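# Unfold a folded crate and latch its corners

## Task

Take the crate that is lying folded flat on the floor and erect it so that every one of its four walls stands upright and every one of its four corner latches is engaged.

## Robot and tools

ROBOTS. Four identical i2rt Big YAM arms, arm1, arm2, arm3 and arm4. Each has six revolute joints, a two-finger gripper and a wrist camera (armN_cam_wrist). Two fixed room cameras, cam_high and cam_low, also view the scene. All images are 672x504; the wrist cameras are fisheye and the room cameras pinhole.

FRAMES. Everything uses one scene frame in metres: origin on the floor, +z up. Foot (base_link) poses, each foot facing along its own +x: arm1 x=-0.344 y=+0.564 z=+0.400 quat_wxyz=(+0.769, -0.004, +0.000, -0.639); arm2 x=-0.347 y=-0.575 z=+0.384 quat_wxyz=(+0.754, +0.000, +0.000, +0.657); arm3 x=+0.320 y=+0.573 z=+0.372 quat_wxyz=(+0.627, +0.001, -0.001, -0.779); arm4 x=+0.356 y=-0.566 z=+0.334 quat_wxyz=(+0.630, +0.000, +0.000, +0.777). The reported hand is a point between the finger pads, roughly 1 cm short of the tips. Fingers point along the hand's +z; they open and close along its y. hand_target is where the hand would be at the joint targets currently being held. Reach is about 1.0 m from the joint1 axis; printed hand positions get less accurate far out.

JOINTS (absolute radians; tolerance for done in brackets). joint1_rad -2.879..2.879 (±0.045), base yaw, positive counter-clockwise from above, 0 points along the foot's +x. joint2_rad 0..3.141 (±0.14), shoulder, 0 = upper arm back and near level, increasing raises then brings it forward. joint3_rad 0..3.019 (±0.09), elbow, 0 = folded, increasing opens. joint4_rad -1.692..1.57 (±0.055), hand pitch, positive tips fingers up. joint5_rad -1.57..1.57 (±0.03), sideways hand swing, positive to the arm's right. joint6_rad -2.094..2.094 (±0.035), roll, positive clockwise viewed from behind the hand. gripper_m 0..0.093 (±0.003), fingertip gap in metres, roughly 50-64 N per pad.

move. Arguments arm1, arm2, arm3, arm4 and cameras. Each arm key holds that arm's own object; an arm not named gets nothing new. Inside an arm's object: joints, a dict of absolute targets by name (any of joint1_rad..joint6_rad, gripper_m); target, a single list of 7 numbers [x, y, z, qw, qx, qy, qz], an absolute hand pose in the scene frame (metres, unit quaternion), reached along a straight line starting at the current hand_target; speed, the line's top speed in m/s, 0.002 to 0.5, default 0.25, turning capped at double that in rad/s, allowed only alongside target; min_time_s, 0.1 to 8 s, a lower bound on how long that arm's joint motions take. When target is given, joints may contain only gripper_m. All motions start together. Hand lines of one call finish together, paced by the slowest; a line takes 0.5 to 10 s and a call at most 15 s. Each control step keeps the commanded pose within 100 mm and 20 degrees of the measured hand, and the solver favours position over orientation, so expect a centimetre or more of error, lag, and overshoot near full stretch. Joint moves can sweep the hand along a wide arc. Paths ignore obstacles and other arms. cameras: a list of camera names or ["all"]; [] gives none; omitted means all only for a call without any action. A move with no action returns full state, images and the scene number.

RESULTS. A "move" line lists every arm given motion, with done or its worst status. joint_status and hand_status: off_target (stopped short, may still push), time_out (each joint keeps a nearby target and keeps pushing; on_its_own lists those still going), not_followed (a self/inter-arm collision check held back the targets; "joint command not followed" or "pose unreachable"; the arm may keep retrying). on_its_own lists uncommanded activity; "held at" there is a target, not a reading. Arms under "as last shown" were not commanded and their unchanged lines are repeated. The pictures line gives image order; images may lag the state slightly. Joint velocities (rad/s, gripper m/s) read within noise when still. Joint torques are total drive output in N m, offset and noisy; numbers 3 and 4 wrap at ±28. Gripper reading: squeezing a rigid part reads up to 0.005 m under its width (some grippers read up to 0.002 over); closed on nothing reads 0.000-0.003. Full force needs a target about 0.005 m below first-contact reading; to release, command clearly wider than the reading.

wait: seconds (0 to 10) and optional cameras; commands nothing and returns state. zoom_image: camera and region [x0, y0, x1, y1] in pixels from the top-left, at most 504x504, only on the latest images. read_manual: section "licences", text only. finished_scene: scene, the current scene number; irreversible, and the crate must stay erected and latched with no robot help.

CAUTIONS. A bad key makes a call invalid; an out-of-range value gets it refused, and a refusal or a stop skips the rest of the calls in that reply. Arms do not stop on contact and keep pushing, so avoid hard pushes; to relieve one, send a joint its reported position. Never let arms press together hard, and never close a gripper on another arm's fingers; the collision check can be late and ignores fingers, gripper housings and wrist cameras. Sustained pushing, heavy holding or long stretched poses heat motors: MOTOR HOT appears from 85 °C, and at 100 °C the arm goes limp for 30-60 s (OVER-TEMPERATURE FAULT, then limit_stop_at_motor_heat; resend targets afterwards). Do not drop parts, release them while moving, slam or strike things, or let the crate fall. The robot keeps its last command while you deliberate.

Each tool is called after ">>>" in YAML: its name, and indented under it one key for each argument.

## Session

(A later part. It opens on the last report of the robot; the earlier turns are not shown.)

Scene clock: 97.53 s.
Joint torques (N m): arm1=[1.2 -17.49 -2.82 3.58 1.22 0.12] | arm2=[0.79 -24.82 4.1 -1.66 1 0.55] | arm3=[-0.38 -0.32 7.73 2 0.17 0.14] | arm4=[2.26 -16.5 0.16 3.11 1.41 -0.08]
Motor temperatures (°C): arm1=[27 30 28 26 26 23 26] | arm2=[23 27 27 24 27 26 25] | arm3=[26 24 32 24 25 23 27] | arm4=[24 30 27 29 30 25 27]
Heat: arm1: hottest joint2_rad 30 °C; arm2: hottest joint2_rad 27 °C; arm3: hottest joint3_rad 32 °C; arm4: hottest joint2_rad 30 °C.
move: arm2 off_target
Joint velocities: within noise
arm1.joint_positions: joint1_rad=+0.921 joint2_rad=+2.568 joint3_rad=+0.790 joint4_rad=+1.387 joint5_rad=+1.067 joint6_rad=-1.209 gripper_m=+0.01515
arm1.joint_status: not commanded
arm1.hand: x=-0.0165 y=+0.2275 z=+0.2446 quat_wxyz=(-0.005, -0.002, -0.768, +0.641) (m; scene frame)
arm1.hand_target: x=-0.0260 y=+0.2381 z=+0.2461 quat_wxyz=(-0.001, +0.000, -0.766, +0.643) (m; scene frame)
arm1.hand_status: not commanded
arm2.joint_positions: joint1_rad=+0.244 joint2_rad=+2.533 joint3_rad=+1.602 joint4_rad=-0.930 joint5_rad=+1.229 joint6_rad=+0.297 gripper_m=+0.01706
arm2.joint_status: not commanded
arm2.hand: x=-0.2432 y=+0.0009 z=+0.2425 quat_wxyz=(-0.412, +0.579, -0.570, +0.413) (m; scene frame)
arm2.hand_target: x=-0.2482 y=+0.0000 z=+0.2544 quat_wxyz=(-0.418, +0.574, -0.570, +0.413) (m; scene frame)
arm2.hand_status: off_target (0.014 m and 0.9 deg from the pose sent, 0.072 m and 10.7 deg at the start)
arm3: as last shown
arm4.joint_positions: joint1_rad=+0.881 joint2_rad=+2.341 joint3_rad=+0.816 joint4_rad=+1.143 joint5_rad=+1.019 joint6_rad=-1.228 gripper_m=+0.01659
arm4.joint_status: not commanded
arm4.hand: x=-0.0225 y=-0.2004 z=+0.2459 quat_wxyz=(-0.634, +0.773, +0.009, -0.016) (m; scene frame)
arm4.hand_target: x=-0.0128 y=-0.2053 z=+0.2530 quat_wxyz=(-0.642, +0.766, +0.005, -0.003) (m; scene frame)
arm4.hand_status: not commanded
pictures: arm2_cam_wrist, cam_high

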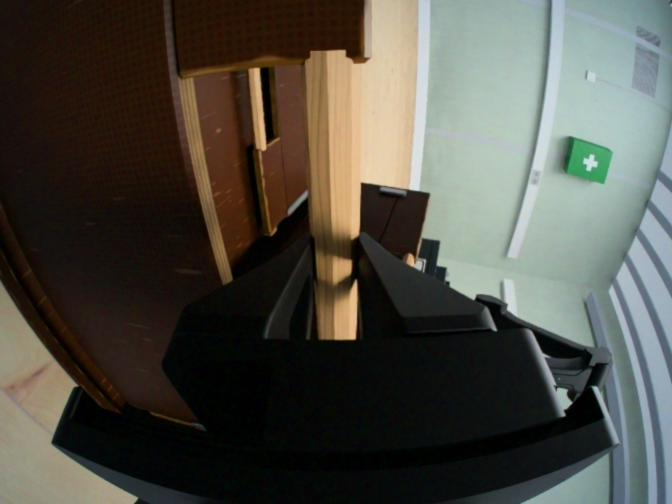

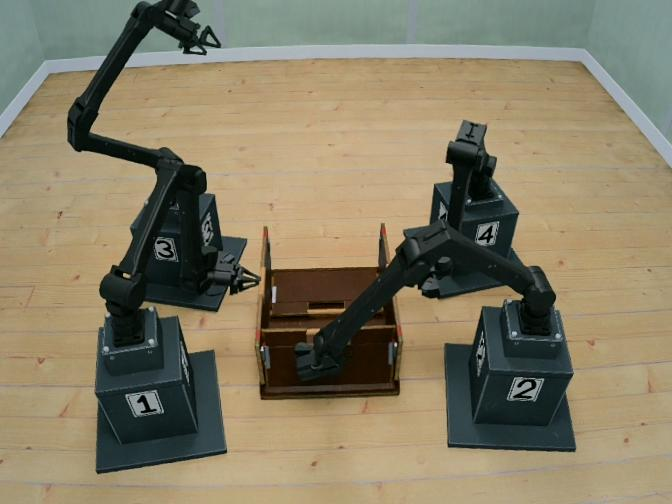

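>>> move:
  arm2: {"target": [-0.2855, -0.0046, 0.2544, -0.4181, 0.5754, -0.5686, 0.4132], "speed": 0.08}
  arm3: {"joints": {"joint1_rad": -0.229, "joint2_rad": 2.38, "joint3_rad": 1.74, "joint4_rad": -0.93, "joint5_rad": 0, "joint6_rad": -0.46, "gripper_m": 0.045}, "min_time_s": 2.5}

>>> move:
  arm2: {"target": [-0.3095, -0.0046, 0.2544, -0.4181, 0.5754, -0.5686, 0.4132], "speed": 0.06}
  arm3: {"target": [0.0375, 0.0, 0.085, 0, 0.7029, 0.7113, 0], "speed": 0.15}
  cameras: ["cam_high", "arm2_cam_wrist", "arm3_cam_wrist"]

>>> move:
  arm2: {"target": [-0.3435, -0.0036, 0.2544, -0.4181, 0.5754, -0.5686, 0.4132], "speed": 0.05}
  cameras: ["cam_high", "arm2_cam_wrist"]

Scene clock: 102.63 s.
Joint torques (N m): arm1=[0.97 -17.32 -2.89 3.44 1.24 0.12] | arm2=[3.02 -24.64 3.45 -2.13 0.27 0.73] | arm3=[1.2 -19.19 8.39 0.69 -0.01 0.08] | arm4=[2.2 -16.5 0.16 3.11 1.41 -0.08]
Motor temperatures (°C): arm1=[27 31 28 26 25 23 26] | arm2=[23 28 27 25 27 26 25] | arm3=[26 24 32 24 25 23 27] | arm4=[24 30 27 29 30 25 28]
Heat: arm1: hottest joint2_rad 31 °C; arm2: hottest joint2_rad 28 °C; arm3: hottest joint3_rad 32 °C; arm4: hottest joint2_rad 30 °C.
move: arm2 off_target; arm3 done
Joint velocities: within noise
arm1, arm4: as last shown
arm2.joint_positions: joint1_rad=+0.277 joint2_rad=+2.556 joint3_rad=+1.654 joint4_rad=-1.087 joint5_rad=+1.225 joint6_rad=+0.435 gripper_m=+0.01706
arm2.joint_status: not commanded
arm2.hand: x=-0.2625 y=+0.0004 z=+0.2464 quat_wxyz=(-0.414, +0.573, -0.572, +0.418) (m; scene frame)
arm2.hand_target: x=-0.2817 y=-0.0049 z=+0.2539 quat_wxyz=(-0.418, +0.575, -0.569, +0.413) (m; scene frame)
arm2.hand_status: off_target (0.025 m and 0.9 deg from the pose sent, 0.044 m and 0.9 deg at the start)
arm3.joint_positions: joint1_rad=-0.239 joint2_rad=+2.383 joint3_rad=+1.700 joint4_rad=-0.940 joint5_rad=+0.011 joint6_rad=-0.455 gripper_m=+0.04513
arm3.joint_status: all done
arm3.hand: x=+0.0433 y=+0.0113 z=+0.2238 quat_wxyz=(+0.013, -0.707, -0.707, -0.024) (m; scene frame)
arm3.hand_target: x=+0.0420 y=-0.0091 z=+0.2292 quat_wxyz=(+0.005, -0.704, -0.710, -0.006) (m; scene frame)
arm3.hand_status: not commanded
pictures: none

Scene clock: 104.50 s.
Joint torques (N m): arm1=[0.91 -17.14 -2.7 3.36 1.25 0.12] | arm2=[2.78 -24.12 4.04 -2.1 0.02 0.67] | arm3=[-0.91 -18.02 7.28 0.83 -0.05 -0.02] | arm4=[2.26 -16.5 0.16 3.11 1.41 -0.08]
Motor temperatures (°C): arm1=[27 31 28 26 25 23 26] | arm2=[23 28 27 25 27 26 25] | arm3=[26 24 32 23 25 23 27] | arm4=[24 30 27 29 30 25 28]
Heat: arm1: hottest joint2_rad 31 °C; arm2: hottest joint2_rad 28 °C; arm3: hottest joint3_rad 32 °C; arm4: hottest joint2_rad 30 °C.
move: arm2 off_target; arm3 off_target
Joint velocities: within noise
arm1, arm4: as last shown
arm2.joint_positions: joint1_rad=+0.325 joint2_rad=+2.575 joint3_rad=+1.696 joint4_rad=-1.211 joint5_rad=+1.209 joint6_rad=+0.539 gripper_m=+0.01689
arm2.joint_status: not commanded
arm2.hand: x=-0.2902 y=-0.0001 z=+0.2493 quat_wxyz=(-0.415, +0.575, -0.568, +0.418) (m; scene frame)
arm2.hand_target: x=-0.3080 y=-0.0045 z=+0.2542 quat_wxyz=(-0.418, +0.576, -0.568, +0.413) (m; scene frame)
arm2.hand_status: off_target (0.021 m and 0.6 deg from the pose sent, 0.048 m and 0.9 deg at the start)
arm3.joint_positions: joint1_rad=-0.248 joint2_rad=+2.613 joint3_rad=+1.753 joint4_rad=-0.724 joint5_rad=+0.006 joint6_rad=-0.461 gripper_m=+0.04513
arm3.joint_status: not commanded
arm3.hand: x=+0.0384 y=+0.0118 z=+0.0959 quat_wxyz=(+0.004, -0.708, -0.706, -0.006) (m; scene frame)
arm3.hand_target: x=+0.0329 y=+0.0040 z=+0.0856 quat_wxyz=(+0.000, -0.706, -0.708, +0.001) (m; scene frame)
arm3.hand_status: off_target (0.016 m and 1.2 deg from the pose sent, 0.139 m and 3.1 deg at the start)
pictures: arm2_cam_wrist, arm3_cam_wrist, cam_high

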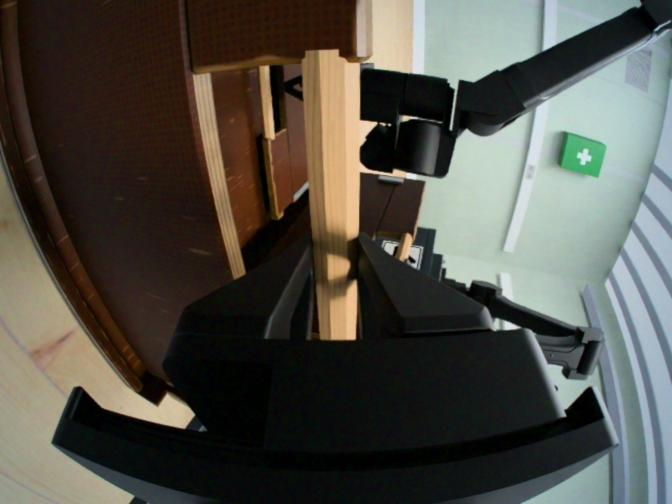

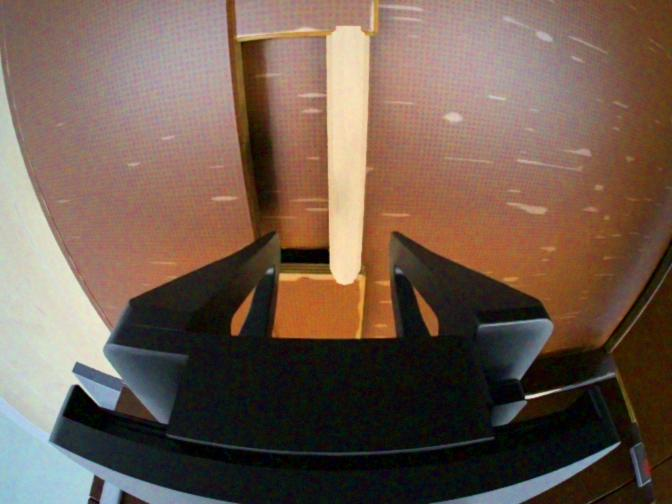

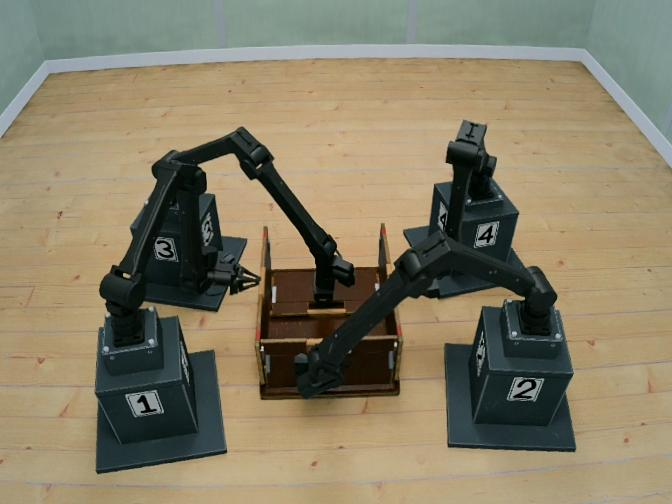

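Scene clock: 106.03 s.
Joint torques (N m): arm1=[1.38 -17.96 -2.77 3.43 1.1 0.17] | arm2=[6.36 -24.41 4.62 -2.21 -0.36 0.74] | arm3=[-0.91 -18.08 7.12 0.83 -0.05 -0.03] | arm4=[2.2 -16.5 0.23 3.1 1.37 -0.08]
Motor temperatures (°C): arm1=[27 31 28 26 25 23 26] | arm2=[23 28 26 25 27 26 25] | arm3=[26 25 32 23 25 23 27] | arm4=[24 30 27 29 30 25 28]
Heat: arm1: hottest joint2_rad 31 °C; arm2: hottest joint2_rad 28 °C; arm3: hottest joint3_rad 32 °C; arm4: hottest joint2_rad 30 °C.
move: arm2 off_target
Joint velocities: within noise
arm1.joint_positions: joint1_rad=+0.921 joint2_rad=+2.570 joint3_rad=+0.790 joint4_rad=+1.387 joint5_rad=+1.071 joint6_rad=-1.209 gripper_m=+0.01515
arm1.joint_status: not commanded
arm1.hand: x=-0.0176 y=+0.2277 z=+0.2442 quat_wxyz=(-0.003, -0.003, -0.767, +0.641) (m; scene frame)
arm1.hand_target: x=-0.0260 y=+0.2385 z=+0.2457 quat_wxyz=(+0.000, +0.000, -0.766, +0.643) (m; scene frame)
arm1.hand_status: not commanded
arm2.joint_positions: joint1_rad=+0.342 joint2_rad=+2.610 joint3_rad=+1.759 joint4_rad=-1.351 joint5_rad=+1.194 joint6_rad=+0.650 gripper_m=+0.01680
arm2.joint_status: not commanded
arm2.hand: x=-0.3006 y=-0.0006 z=+0.2497 quat_wxyz=(-0.411, +0.567, -0.571, +0.428) (m; scene frame)
arm2.hand_target: x=-0.3418 y=-0.0025 z=+0.2552 quat_wxyz=(-0.422, +0.577, -0.565, +0.412) (m; scene frame)
arm2.hand_status: off_target (0.043 m and 2.1 deg from the pose sent, 0.054 m and 0.6 deg at the start)
arm3.joint_positions: joint1_rad=-0.250 joint2_rad=+2.613 joint3_rad=+1.753 joint4_rad=-0.724 joint5_rad=+0.006 joint6_rad=-0.461 gripper_m=+0.04513
arm3.joint_status: not commanded
arm3.hand: x=+0.0375 y=+0.0123 z=+0.0959 quat_wxyz=(+0.004, -0.709, -0.705, -0.006) (m; scene frame)
arm3.hand_target: x=+0.0321 y=+0.0044 z=+0.0856 quat_wxyz=(+0.000, -0.707, -0.707, +0.001) (m; scene frame)
arm3.hand_status: not commanded
arm4.joint_positions: joint1_rad=+0.883 joint2_rad=+2.341 joint3_rad=+0.816 joint4_rad=+1.143 joint5_rad=+1.021 joint6_rad=-1.228 gripper_m=+0.01659
arm4.joint_status: not commanded
arm4.hand: x=-0.0228 y=-0.2010 z=+0.2459 quat_wxyz=(-0.634, +0.773, +0.009, -0.015) (m; scene frame)
arm4.hand_target: x=-0.0136 y=-0.2057 z=+0.2531 quat_wxyz=(-0.642, +0.766, +0.005, -0.003) (m; scene frame)
arm4.hand_status: not commanded
pictures: arm2_cam_wrist, cam_high

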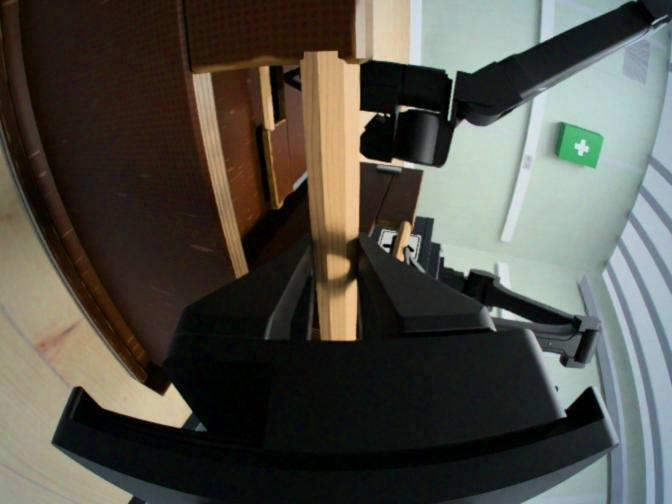

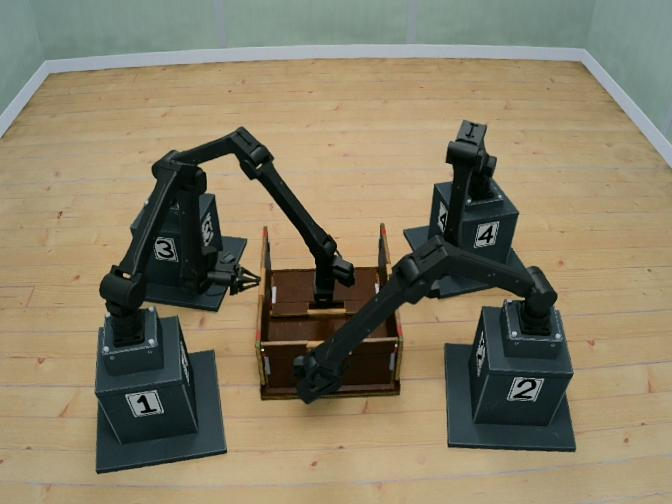

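>>> move:
  arm2: {"target": [-0.28, -0.0036, 0.2544, -0.4181, 0.5754, -0.5686, 0.4132], "speed": 0.06}
  arm3: {"target": [0.0275, -0.003, 0.027, 0, 0.7029, 0.7113, 0], "speed": 0.08}
  cameras: ["arm3_cam_wrist", "cam_high"]

>>> move:
  arm3: {"joints": {"gripper_m": 0.011}}
  cameras: ["arm3_cam_wrist"]

>>> zoom_image:
  camera: "arm3_cam_wrist"
  region: [84, 0, 588, 504]

Scene clock: 111.23 s.
Joint torques (N m): arm1=[1.49 -17.08 -2.89 3.55 1.11 0.14] | arm2=[-1.79 -24.53 3.22 -0.02 0.27 0.08] | arm3=[-0.73 -17.85 7.1 0.64 -0.04 -0.03] | arm4=[2.26 -16.56 0.23 3.1 1.37 -0.08]
Motor temperatures (°C): arm1=[27 31 28 26 25 23 26] | arm2=[23 28 26 25 27 26 25] | arm3=[26 25 32 23 25 23 27] | arm4=[24 31 27 29 30 25 28]
Heat: arm1: hottest joint2_rad 31 °C; arm2: hottest joint2_rad 28 °C; arm3: hottest joint3_rad 32 °C; arm4: hottest joint2_rad 31 °C.
move: arm2 off_target; arm3 off_target
Joint velocities: within noise
arm1, arm4: as last shown
arm2.joint_positions: joint1_rad=+0.339 joint2_rad=+2.558 joint3_rad=+1.659 joint4_rad=-1.145 joint5_rad=+1.217 joint6_rad=+0.487 gripper_m=+0.01679
arm2.joint_status: not commanded
arm2.hand: x=-0.2972 y=-0.0016 z=+0.2486 quat_wxyz=(-0.421, +0.585, -0.558, +0.411) (m; scene frame)
arm2.hand_target: x=-0.2865 y=-0.0042 z=+0.2530 quat_wxyz=(-0.417, +0.579, -0.568, +0.411) (m; scene frame)
arm2.hand_status: off_target (0.018 m and 1.7 deg from the pose sent, 0.021 m and 2.1 deg at the start)
arm3.joint_positions: joint1_rad=-0.250 joint2_rad=+2.751 joint3_rad=+1.875 joint4_rad=-0.702 joint5_rad=+0.006 joint6_rad=-0.473 gripper_m=+0.04513
arm3.joint_status: not commanded
arm3.hand: x=+0.0324 y=+0.0017 z=+0.0411 quat_wxyz=(+0.003, -0.704, -0.710, -0.003) (m; scene frame)
arm3.hand_target: x=+0.0280 y=-0.0018 z=+0.0275 quat_wxyz=(+0.000, -0.703, -0.711, +0.000) (m; scene frame)
arm3.hand_status: off_target (0.016 m and 0.6 deg from the pose sent, 0.071 m and 1.3 deg at the start)
pictures: arm3_cam_wrist, cam_high

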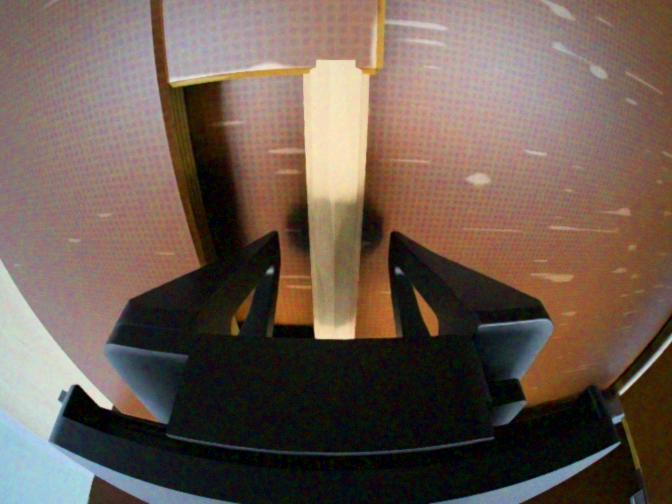

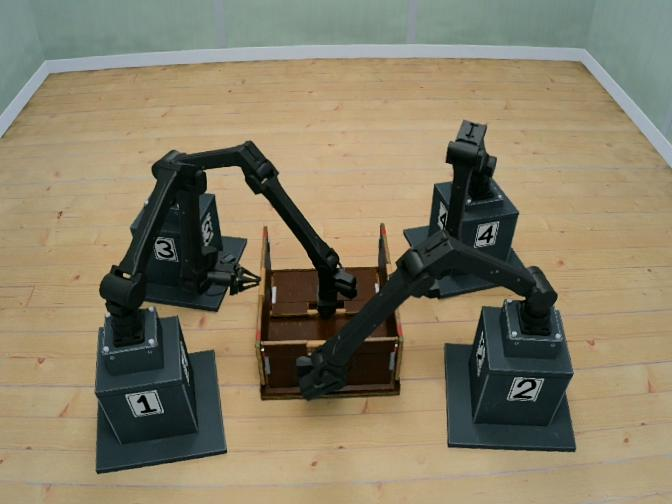

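Scene clock: 111.83 s.
Joint torques (N m): arm1=[1.49 -17.9 -2.89 3.4 1.06 0.15] | arm2=[-1.79 -24.76 3.19 0.01 0.27 0.09] | arm3=[-1.03 -18.26 7.23 0.5 -0.06 0] | arm4=[2.26 -16.5 0.23 3.1 1.37 -0.08]
Motor temperatures (°C): arm1=[27 31 28 26 25 23 26] | arm2=[23 28 26 25 27 26 25] | arm3=[26 25 32 23 25 23 27] | arm4=[24 31 27 29 30 25 28]
Heat: arm1: hottest joint2_rad 31 °C; arm2: hottest joint2_rad 28 °C; arm3: hottest joint3_rad 32 °C; arm4: hottest joint2_rad 31 °C.
move: arm3 off_target
Joint velocities: within noise
arm1, arm4: as last shown
arm2.joint_positions: joint1_rad=+0.339 joint2_rad=+2.558 joint3_rad=+1.659 joint4_rad=-1.144 joint5_rad=+1.217 joint6_rad=+0.487 gripper_m=+0.01679
arm2.joint_status: not commanded
arm2.hand: x=-0.2972 y=-0.0014 z=+0.2485 quat_wxyz=(-0.421, +0.585, -0.558, +0.411) (m; scene frame)
arm2.hand_target: x=-0.2865 y=-0.0040 z=+0.2529 quat_wxyz=(-0.417, +0.578, -0.569, +0.410) (m; scene frame)
arm2.hand_status: not commanded
arm3.joint_positions: joint1_rad=-0.250 joint2_rad=+2.751 joint3_rad=+1.875 joint4_rad=-0.702 joint5_rad=+0.005 joint6_rad=-0.475 gripper_m=+0.01682
arm3.joint_status: gripper_m off_target (ended at +0.01685, target +0.01100)
arm3.hand: x=+0.0326 y=+0.0016 z=+0.0411 quat_wxyz=(+0.002, -0.704, -0.710, -0.004) (m; scene frame)
arm3.hand_target: x=+0.0283 y=-0.0017 z=+0.0275 quat_wxyz=(-0.001, -0.703, -0.711, +0.000) (m; scene frame)
arm3.hand_status: not commanded
pictures: arm3_cam_wrist

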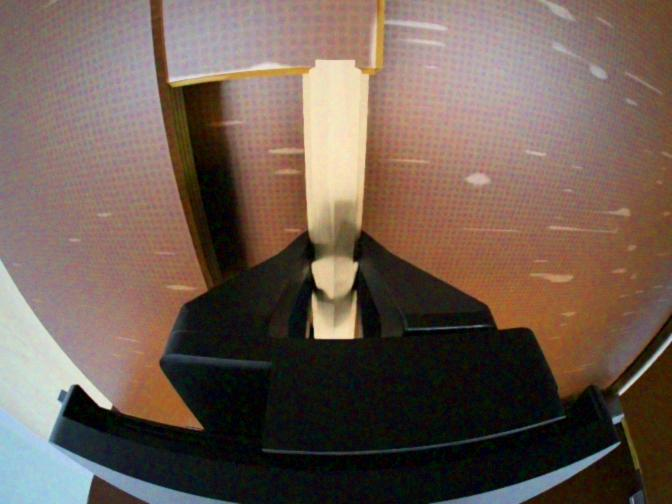

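Scaled by 1.000.

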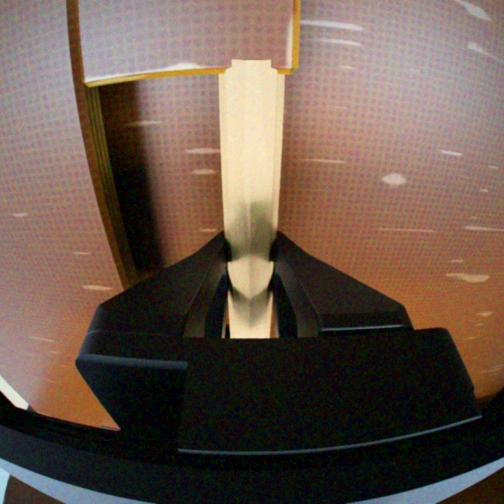

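>>> move:
  arm3: {"target": [0.0496, -0.0074, 0.1381, -0.1521, 0.6862, 0.6944, -0.1539], "speed": 0.13}

>>> move:
  arm3: {"target": [0.0936, -0.0044, 0.2031, -0.269, 0.6494, 0.6572, -0.2722], "speed": 0.14}

>>> move:
  arm3: {"target": [0.1556, -0.0014, 0.2491, -0.362, 0.6024, 0.6096, -0.3663], "speed": 0.14}

>>> move:
  arm3: {"target": [0.2186, 0.0026, 0.2691, -0.4132, 0.5686, 0.5754, -0.4181], "speed": 0.12}
  cameras: ["cam_high", "arm3_cam_wrist"]

>>> move:
  arm3: {"target": [0.2536, 0.0046, 0.2691, -0.4132, 0.5686, 0.5754, -0.4181], "speed": 0.08}

>>> move:
  arm3: {"target": [0.2736, 0.0046, 0.2691, -0.4132, 0.5686, 0.5754, -0.4181], "speed": 0.06}

>>> move:
  arm3: {"target": [0.2996, 0.0046, 0.2691, -0.4132, 0.5686, 0.5754, -0.4181], "speed": 0.05}
  cameras: ["cam_high", "cam_low", "arm3_cam_wrist"]

Scene clock: 118.93 s.
Joint torques (N m): arm1=[0.91 -17.44 -2.93 3.52 1.07 0.19] | arm2=[-1.73 -24.76 3.19 0.01 0.27 0.09] | arm3=[0.73 -22.53 3.55 0.85 1.09 0.05] | arm4=[2.26 -16.5 0.23 3.1 1.37 -0.08]
Motor temperatures (°C): arm1=[27 31 28 26 25 23 26] | arm2=[23 29 26 25 27 26 25] | arm3=[26 26 32 23 26 23 27] | arm4=[24 31 27 29 30 25 28]
Heat: arm1: hottest joint2_rad 31 °C; arm2: hottest joint2_rad 29 °C; arm3: hottest joint3_rad 32 °C; arm4: hottest joint2_rad 31 °C.
move: arm3 off_target
Joint velocities: within noise
arm1, arm2, arm4: as last shown
arm3.joint_positions: joint1_rad=-0.127 joint2_rad=+2.542 joint3_rad=+1.610 joint4_rad=-0.512 joint5_rad=+0.385 joint6_rad=-0.367 gripper_m=+0.01682
arm3.joint_status: not commanded
arm3.hand: x=+0.0473 y=+0.0022 z=+0.1185 quat_wxyz=(+0.147, -0.693, -0.693, +0.135) (m; scene frame)
arm3.hand_target: x=+0.0502 y=-0.0085 z=+0.1373 quat_wxyz=(+0.149, -0.686, -0.695, +0.153) (m; scene frame)
arm3.hand_status: off_target (0.022 m and 2.4 deg from the pose sent, 0.099 m and 25.1 deg at the start)
pictures: none

Scene clock: 120.77 s.
Joint torques (N m): arm1=[1.38 -17.73 -2.95 3.45 1.07 0.11] | arm2=[-1.85 -24.7 3.19 0.02 0.27 0.09] | arm3=[0.97 -21.13 3.67 1.05 1.44 -0.12] | arm4=[2.26 -16.5 0.23 3.11 1.37 -0.07]
Motor temperatures (°C): arm1=[27 31 28 26 25 23 26] | arm2=[23 30 26 24 27 26 25] | arm3=[26 26 31 23 26 23 27] | arm4=[24 31 27 29 31 25 28]
Heat: arm1: hottest joint2_rad 31 °C; arm2: hottest joint2_rad 30 °C; arm3: hottest joint3_rad 31 °C; arm4: hottest joint2_rad 31 °C.
move: arm3 off_target
Joint velocities: within noise
arm1, arm2, arm4: as last shown
arm3.joint_positions: joint1_rad=+0.020 joint2_rad=+2.432 joint3_rad=+1.472 joint4_rad=-0.452 joint5_rad=+0.747 joint6_rad=-0.246 gripper_m=+0.01682
arm3.joint_status: not commanded
arm3.hand: x=+0.0871 y=+0.0039 z=+0.1844 quat_wxyz=(+0.267, -0.661, -0.653, +0.256) (m; scene frame)
arm3.hand_target: x=+0.0915 y=-0.0050 z=+0.2027 quat_wxyz=(+0.270, -0.650, -0.656, +0.273) (m; scene frame)
arm3.hand_status: off_target (0.021 m and 2.3 deg from the pose sent, 0.097 m and 22.1 deg at the start)
pictures: none

Scene clock: 122.60 s.
Joint torques (N m): arm1=[1.08 -16.67 -2.81 3.4 1.09 0.13] | arm2=[-1.79 -24.7 3.22 0.02 0.27 0.09] | arm3=[1.2 -20.07 4.38 -0.34 1.23 -0.03] | arm4=[2.26 -16.5 0.21 3.1 1.37 -0.08]
Motor temperatures (°C): arm1=[27 31 28 26 25 23 26] | arm2=[23 30 26 24 27 26 25] | arm3=[26 26 31 23 26 23 27] | arm4=[24 31 27 29 31 25 28]
Heat: arm1: hottest joint2_rad 31 °C; arm2: hottest joint2_rad 30 °C; arm3: hottest joint3_rad 31 °C; arm4: hottest joint2_rad 31 °C.
move: arm3 off_target
Joint velocities: within noise
arm1, arm2, arm4: as last shown
arm3.joint_positions: joint1_rad=+0.177 joint2_rad=+2.414 joint3_rad=+1.441 joint4_rad=-0.538 joint5_rad=+1.071 joint6_rad=-0.056 gripper_m=+0.01682
arm3.joint_status: not commanded
arm3.hand: x=+0.1453 y=+0.0055 z=+0.2300 quat_wxyz=(+0.359, -0.614, -0.603, +0.361) (m; scene frame)
arm3.hand_target: x=+0.1543 y=-0.0038 z=+0.2489 quat_wxyz=(+0.360, -0.603, -0.608, +0.370) (m; scene frame)
arm3.hand_status: off_target (0.023 m and 1.7 deg from the pose sent, 0.094 m and 18.7 deg at the start)
pictures: none

Scene clock: 124.57 s.
Joint torques (N m): arm1=[1.38 -17.49 -2.89 3.43 1.01 0.12] | arm2=[-1.79 -24.64 3.36 0.01 0.26 0.09] | arm3=[0.73 -19.49 5.34 -2.39 1.65 0.15] | arm4=[2.2 -16.5 0.34 3.06 1.32 -0.08]
Motor temperatures (°C): arm1=[27 31 28 26 25 23 26] | arm2=[23 30 26 24 27 26 25] | arm3=[26 26 31 23 26 23 27] | arm4=[24 31 27 29 31 25 28]
Heat: arm1: hottest joint2_rad 31 °C; arm2: hottest joint2_rad 30 °C; arm3: hottest joint3_rad 31 °C; arm4: hottest joint2_rad 31 °C.
move: arm3 off_target
Joint velocities: within noise
arm1.joint_positions: joint1_rad=+0.921 joint2_rad=+2.570 joint3_rad=+0.788 joint4_rad=+1.388 joint5_rad=+1.071 joint6_rad=-1.210 gripper_m=+0.01515
arm1.joint_status: not commanded
arm1.hand: x=-0.0181 y=+0.2279 z=+0.2444 quat_wxyz=(-0.002, -0.002, -0.767, +0.641) (m; scene frame)
arm1.hand_target: x=-0.0260 y=+0.2387 z=+0.2458 quat_wxyz=(+0.000, +0.001, -0.766, +0.643) (m; scene frame)
arm1.hand_status: not commanded
arm2.joint_positions: joint1_rad=+0.337 joint2_rad=+2.556 joint3_rad=+1.656 joint4_rad=-1.144 joint5_rad=+1.219 joint6_rad=+0.485 gripper_m=+0.01679
arm2.joint_status: not commanded
arm2.hand: x=-0.2961 y=-0.0022 z=+0.2490 quat_wxyz=(-0.421, +0.585, -0.557, +0.412) (m; scene frame)
arm2.hand_target: x=-0.2858 y=-0.0041 z=+0.2535 quat_wxyz=(-0.417, +0.578, -0.568, +0.411) (m; scene frame)
arm2.hand_status: not commanded
arm3.joint_positions: joint1_rad=+0.312 joint2_rad=+2.455 joint3_rad=+1.526 joint4_rad=-0.899 joint5_rad=+1.220 joint6_rad=+0.299 gripper_m=+0.01682
arm3.joint_status: not commanded
arm3.hand: x=+0.2105 y=+0.0081 z=+0.2537 quat_wxyz=(+0.402, -0.584, -0.571, +0.413) (m; scene frame)
arm3.hand_target: x=+0.2182 y=+0.0014 z=+0.2691 quat_wxyz=(+0.412, -0.568, -0.577, +0.419) (m; scene frame)
arm3.hand_status: off_target (0.018 m and 2.3 deg from the pose sent, 0.083 m and 10.9 deg at the start)
arm4.joint_positions: joint1_rad=+0.879 joint2_rad=+2.341 joint3_rad=+0.814 joint4_rad=+1.144 joint5_rad=+1.022 joint6_rad=-1.228 gripper_m=+0.01659
arm4.joint_status: not commanded
arm4.hand: x=-0.0209 y=-0.2001 z=+0.2460 quat_wxyz=(-0.634, +0.773, +0.008, -0.014) (m; scene frame)
arm4.hand_target: x=-0.0125 y=-0.2046 z=+0.2531 quat_wxyz=(-0.643, +0.766, +0.004, -0.002) (m; scene frame)
arm4.hand_status: not commanded
pictures: arm3_cam_wrist, cam_high

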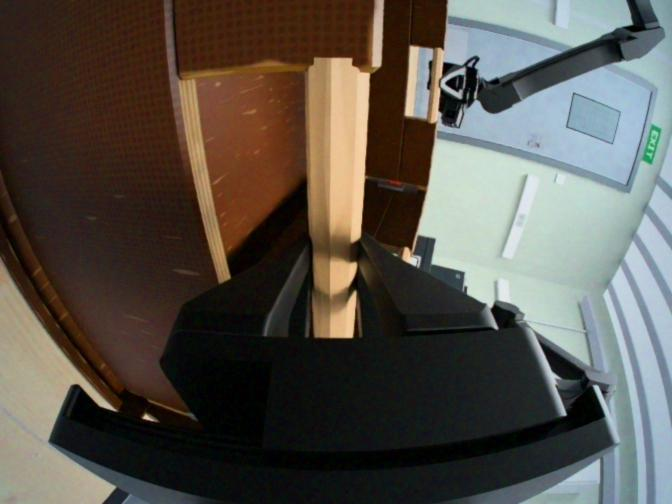

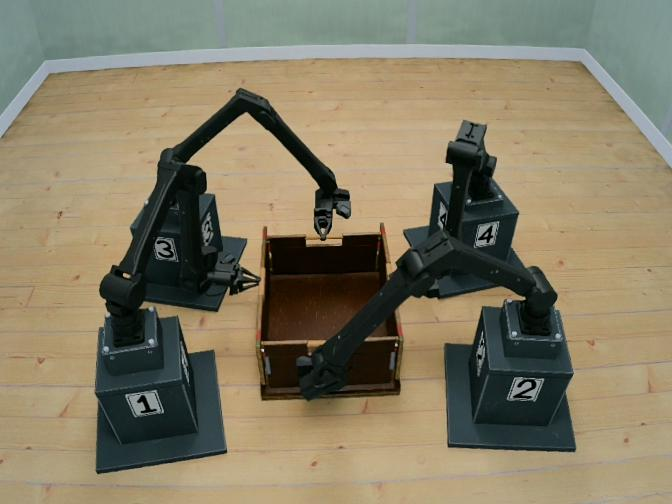

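Scene clock: 126.10 s.
Joint torques (N m): arm1=[1.38 -17.44 -2.69 3.26 1 0.16] | arm2=[-1.61 -24.53 3.51 0.01 0.23 0.1] | arm3=[1.96 -19.43 5.33 -2.76 0.79 0.15] | arm4=[2.26 -16.44 0.51 2.96 1.28 -0.07]
Motor temperatures (°C): arm1=[27 32 28 26 25 23 26] | arm2=[23 30 26 24 27 26 25] | arm3=[26 26 31 23 26 23 28] | arm4=[24 31 27 29 31 25 28]
Heat: arm1: hottest joint2_rad 32 °C; arm2: hottest joint2_rad 30 °C; arm3: hottest joint3_rad 31 °C; arm4: hottest joint2_rad 31 °C.
move: arm3 off_target
Joint velocities: within noise
arm1.joint_positions: joint1_rad=+0.921 joint2_rad=+2.570 joint3_rad=+0.787 joint4_rad=+1.390 joint5_rad=+1.071 joint6_rad=-1.210 gripper_m=+0.01515
arm1.joint_status: not commanded
arm1.hand: x=-0.0187 y=+0.2282 z=+0.2445 quat_wxyz=(-0.002, -0.002, -0.767, +0.641) (m; scene frame)
arm1.hand_target: x=-0.0258 y=+0.2384 z=+0.2459 quat_wxyz=(-0.001, +0.001, -0.766, +0.643) (m; scene frame)
arm1.hand_status: not commanded
arm2.joint_positions: joint1_rad=+0.337 joint2_rad=+2.556 joint3_rad=+1.654 joint4_rad=-1.144 joint5_rad=+1.219 joint6_rad=+0.485 gripper_m=+0.01679
arm2.joint_status: not commanded
arm2.hand: x=-0.2960 y=-0.0028 z=+0.2487 quat_wxyz=(-0.421, +0.585, -0.557, +0.412) (m; scene frame)
arm2.hand_target: x=-0.2865 y=-0.0038 z=+0.2532 quat_wxyz=(-0.417, +0.578, -0.568, +0.410) (m; scene frame)
arm2.hand_status: not commanded
arm3.joint_positions: joint1_rad=+0.358 joint2_rad=+2.487 joint3_rad=+1.582 joint4_rad=-1.093 joint5_rad=+1.220 joint6_rad=+0.470 gripper_m=+0.01672
arm3.joint_status: not commanded
arm3.hand: x=+0.2355 y=+0.0117 z=+0.2562 quat_wxyz=(+0.412, -0.581, -0.566, +0.416) (m; scene frame)
arm3.hand_target: x=+0.2524 y=+0.0051 z=+0.2687 quat_wxyz=(+0.414, -0.566, -0.578, +0.417) (m; scene frame)
arm3.hand_status: off_target (0.023 m and 1.9 deg from the pose sent, 0.046 m and 2.3 deg at the start)
arm4.joint_positions: joint1_rad=+0.876 joint2_rad=+2.341 joint3_rad=+0.811 joint4_rad=+1.146 joint5_rad=+1.024 joint6_rad=-1.230 gripper_m=+0.01659
arm4.joint_status: not commanded
arm4.hand: x=-0.0184 y=-0.1995 z=+0.2458 quat_wxyz=(-0.634, +0.773, +0.007, -0.011) (m; scene frame)
arm4.hand_target: x=-0.0110 y=-0.2036 z=+0.2530 quat_wxyz=(-0.642, +0.766, +0.003, +0.000) (m; scene frame)
arm4.hand_status: not commanded
pictures: none

Scene clock: 127.47 s.
Joint torques (N m): arm1=[1.49 -16.91 -2.66 3.32 1.01 0.16] | arm2=[-1.61 -24.47 3.54 0.01 0.23 0.09] | arm3=[1.9 -19.84 5.79 -2.8 0.72 0.15] | arm4=[2.2 -16.44 0.5 2.96 1.27 -0.08]
Motor temperatures (°C): arm1=[27 32 28 26 25 23 26] | arm2=[23 30 26 24 27 26 25] | arm3=[26 26 31 23 26 23 28] | arm4=[24 31 27 29 31 25 28]
Heat: arm1: hottest joint2_rad 32 °C; arm2: hottest joint2_rad 30 °C; arm3: hottest joint3_rad 31 °C; arm4: hottest joint2_rad 31 °C.
move: arm3 off_target
Joint velocities: within noise
arm1, arm4: as last shown
arm1.hand_target: x=-0.0258 y=+0.2383 z=+0.2459 quat_wxyz=(-0.001, +0.001, -0.766, +0.643) (m; scene frame)
arm2.joint_positions: joint1_rad=+0.337 joint2_rad=+2.556 joint3_rad=+1.653 joint4_rad=-1.144 joint5_rad=+1.219 joint6_rad=+0.485 gripper_m=+0.01679
arm2.joint_status: not commanded
arm2.hand: x=-0.2958 y=-0.0035 z=+0.2484 quat_wxyz=(-0.420, +0.586, -0.557, +0.413) (m; scene frame)
arm2.hand_target: x=-0.2865 y=-0.0043 z=+0.2529 quat_wxyz=(-0.417, +0.579, -0.568, +0.411) (m; scene frame)
arm2.hand_status: not commanded
arm3.joint_positions: joint1_rad=+0.390 joint2_rad=+2.506 joint3_rad=+1.618 joint4_rad=-1.192 joint5_rad=+1.206 joint6_rad=+0.561 gripper_m=+0.01650
arm3.joint_status: not commanded
arm3.hand: x=+0.2540 y=+0.0119 z=+0.2570 quat_wxyz=(+0.411, -0.582, -0.564, +0.417) (m; scene frame)
arm3.hand_target: x=+0.2735 y=+0.0042 z=+0.2694 quat_wxyz=(+0.412, -0.568, -0.576, +0.419) (m; scene frame)
arm3.hand_status: off_target (0.024 m and 2.1 deg from the pose sent, 0.041 m and 1.9 deg at the start)
pictures: none

Scene clock: 128.77 s.
Joint torques (N m): arm1=[1.14 -17.32 -2.69 3.49 1.03 0.18] | arm2=[-1.61 -24.53 3.55 -0.01 0.23 0.1] | arm3=[5.48 -19.72 5.76 -3.32 0.32 0.33] | arm4=[2.2 -16.44 0.5 2.96 1.27 -0.08]
Motor temperatures (°C): arm1=[27 32 28 26 25 23 26] | arm2=[23 30 26 24 27 26 25] | arm3=[26 27 31 23 26 23 28] | arm4=[24 31 27 29 31 25 28]
Heat: arm1: hottest joint2_rad 32 °C; arm2: hottest joint2_rad 30 °C; arm3: hottest joint3_rad 31 °C; arm4: hottest joint2_rad 31 °C.
move: arm3 off_target
Joint velocities: within noise
arm1, arm2, arm4: as last shown
arm3.joint_positions: joint1_rad=+0.390 joint2_rad=+2.533 joint3_rad=+1.667 joint4_rad=-1.294 joint5_rad=+1.192 joint6_rad=+0.642 gripper_m=+0.01650
arm3.joint_status: not commanded
arm3.hand: x=+0.2549 y=+0.0118 z=+0.2565 quat_wxyz=(+0.421, -0.590, -0.554, +0.410) (m; scene frame)
arm3.hand_target: x=+0.2980 y=+0.0051 z=+0.2684 quat_wxyz=(+0.412, -0.569, -0.576, +0.419) (m; scene frame)
arm3.hand_status: off_target (0.047 m and 3.6 deg from the pose sent, 0.048 m and 2.1 deg at the start)
pictures: arm3_cam_wrist, cam_high, cam_low

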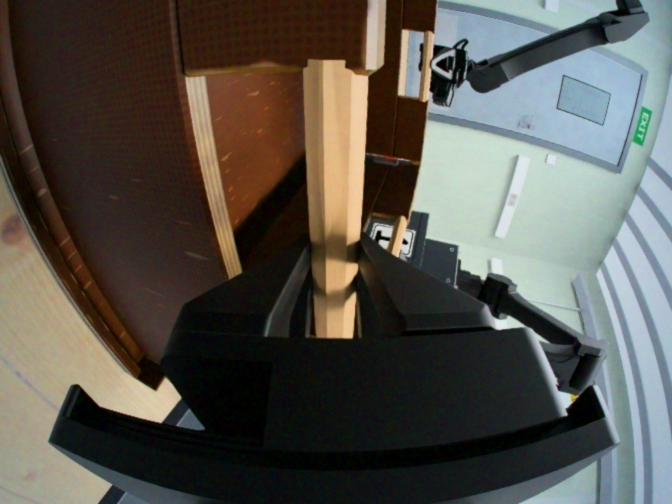

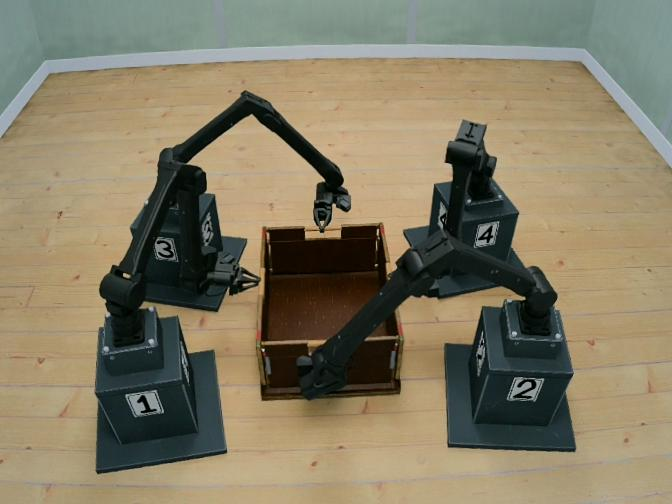

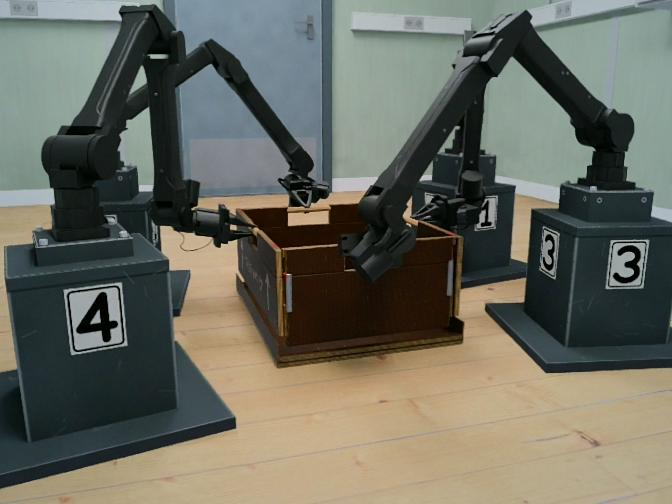

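>>> zoom_image:
  camera: "cam_low"
  region: [220, 180, 480, 380]

>>> move:
  arm3: {"target": [0.2276, 0.0046, 0.2671, -0.4132, 0.5686, 0.5754, -0.4181], "speed": 0.06}
  arm2: {"target": [-0.2735, -0.0036, 0.2544, -0.4181, 0.5754, -0.5686, 0.4132], "speed": 0.06}
  cameras: ["cam_high", "cam_low"]

>>> zoom_image:
  camera: "cam_high"
  region: [240, 210, 420, 410]

Scaled by 1.938 from the camera's 672x504 image, which has a finer 960x720 frame.

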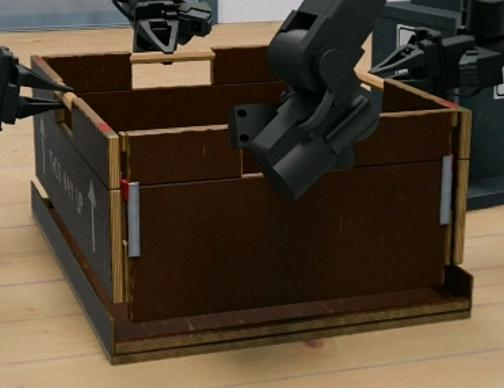

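Scene clock: 132.70 s.
Joint torques (N m): arm1=[1.32 -16.85 -2.59 3.4 0.98 0.11] | arm2=[-3.49 -24.53 3.62 0.21 0.55 0.02] | arm3=[-3.31 -19.84 3.9 0.4 1.42 -0.49] | arm4=[2.26 -16.44 0.5 2.96 1.27 -0.07]
Motor temperatures (°C): arm1=[27 32 28 26 25 23 26] | arm2=[23 30 26 24 27 26 26] | arm3=[26 27 31 23 26 23 28] | arm4=[24 31 26 29 31 25 28]
Heat: arm1: hottest joint2_rad 32 °C; arm2: hottest joint2_rad 30 °C; arm3: hottest joint3_rad 31 °C; arm4: hottest joint2_rad 31 °C.
move: arm2 off_target; arm3 off_target
Joint velocities: within noise
arm1, arm4: as last shown
arm2.joint_positions: joint1_rad=+0.337 joint2_rad=+2.549 joint3_rad=+1.639 joint4_rad=-1.114 joint5_rad=+1.225 joint6_rad=+0.462 gripper_m=+0.01679
arm2.joint_status: not commanded
arm2.hand: x=-0.2955 y=-0.0032 z=+0.2492 quat_wxyz=(-0.423, +0.588, -0.554, +0.411) (m; scene frame)
arm2.hand_target: x=-0.2741 y=-0.0036 z=+0.2550 quat_wxyz=(-0.419, +0.575, -0.569, +0.413) (m; scene frame)
arm2.hand_status: off_target (0.023 m and 2.3 deg from the pose sent, 0.023 m and 1.8 deg at the start)
arm3.joint_positions: joint1_rad=+0.387 joint2_rad=+2.481 joint3_rad=+1.569 joint4_rad=-1.075 joint5_rad=+1.218 joint6_rad=+0.461 gripper_m=+0.01649
arm3.joint_status: not commanded
arm3.hand: x=+0.2516 y=+0.0116 z=+0.2558 quat_wxyz=(+0.404, -0.573, -0.575, +0.422) (m; scene frame)
arm3.hand_target: x=+0.2339 y=+0.0058 z=+0.2671 quat_wxyz=(+0.415, -0.567, -0.576, +0.419) (m; scene frame)
arm3.hand_status: off_target (0.027 m and 1.3 deg from the pose sent, 0.030 m and 3.6 deg at the start)
pictures: cam_high, cam_low

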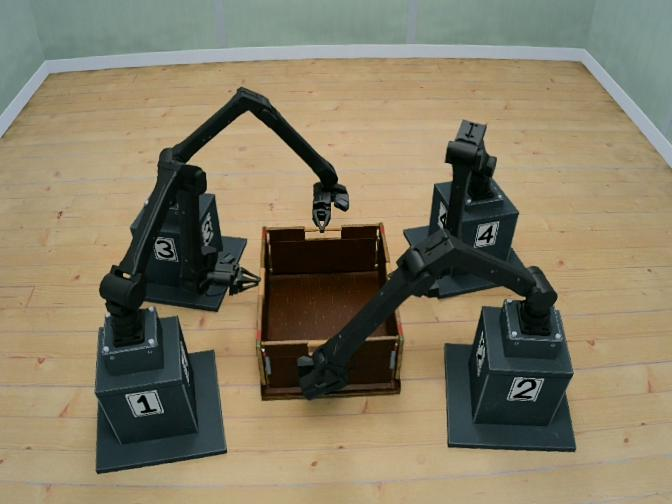

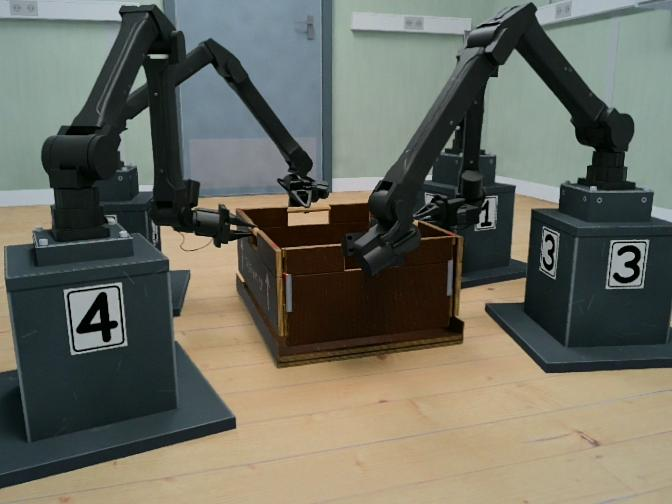

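Scaled by 2.520 from the camera's 672x504 image, which has a finer 960x720 frame.

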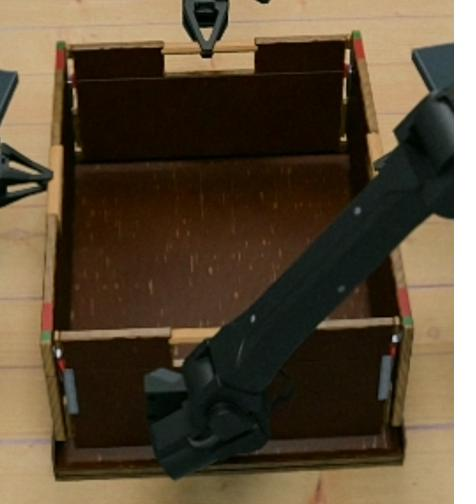

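>>> zoom_image:
  camera: "cam_low"
  region: [225, 200, 345, 320]

>>> zoom_image:
  camera: "cam_low"
  region: [390, 200, 490, 320]

>>> zoom_image:
  camera: "cam_high"
  region: [250, 320, 330, 400]

>>> zoom_image:
  camera: "cam_high"
  region: [350, 320, 430, 400]

Scaled by 4.200 from the camera's 672x504 image, which has a finer 960x720 frame.

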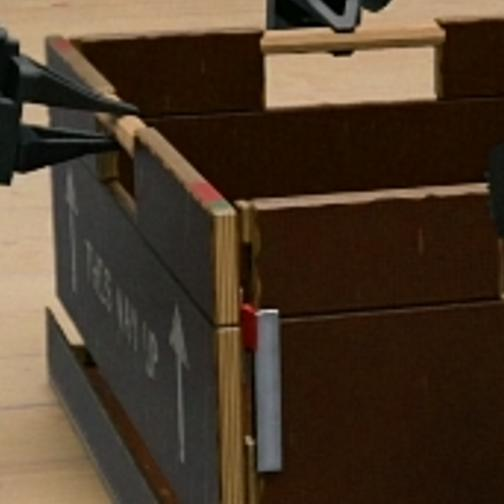

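Scaled by 4.200 from the camera's 672x504 image, which has a finer 960x720 frame.

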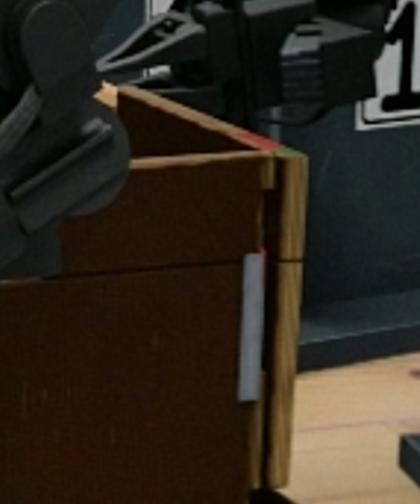

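Scaled by 6.300 from the camera's 672x504 image, which has a finer 960x720 frame.

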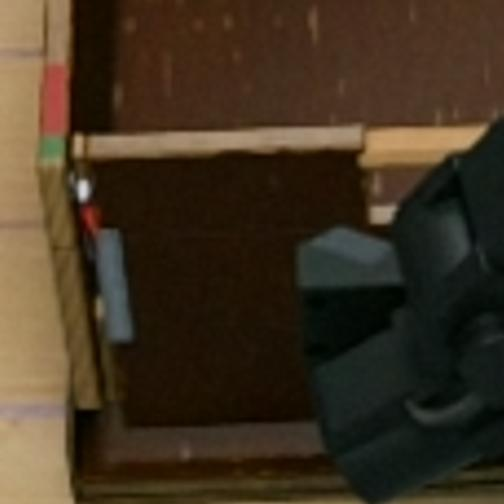

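Scaled by 6.300 from the camera's 672x504 image, which has a finer 960x720 frame.

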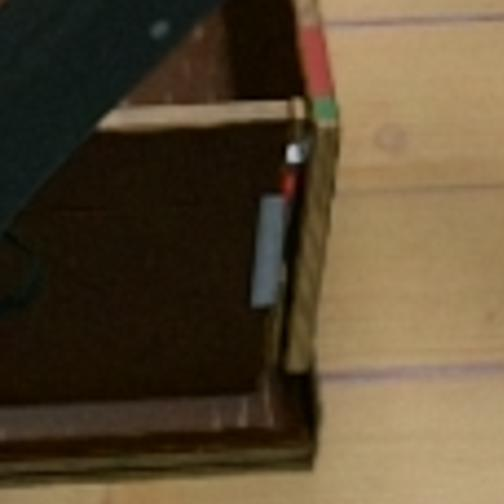

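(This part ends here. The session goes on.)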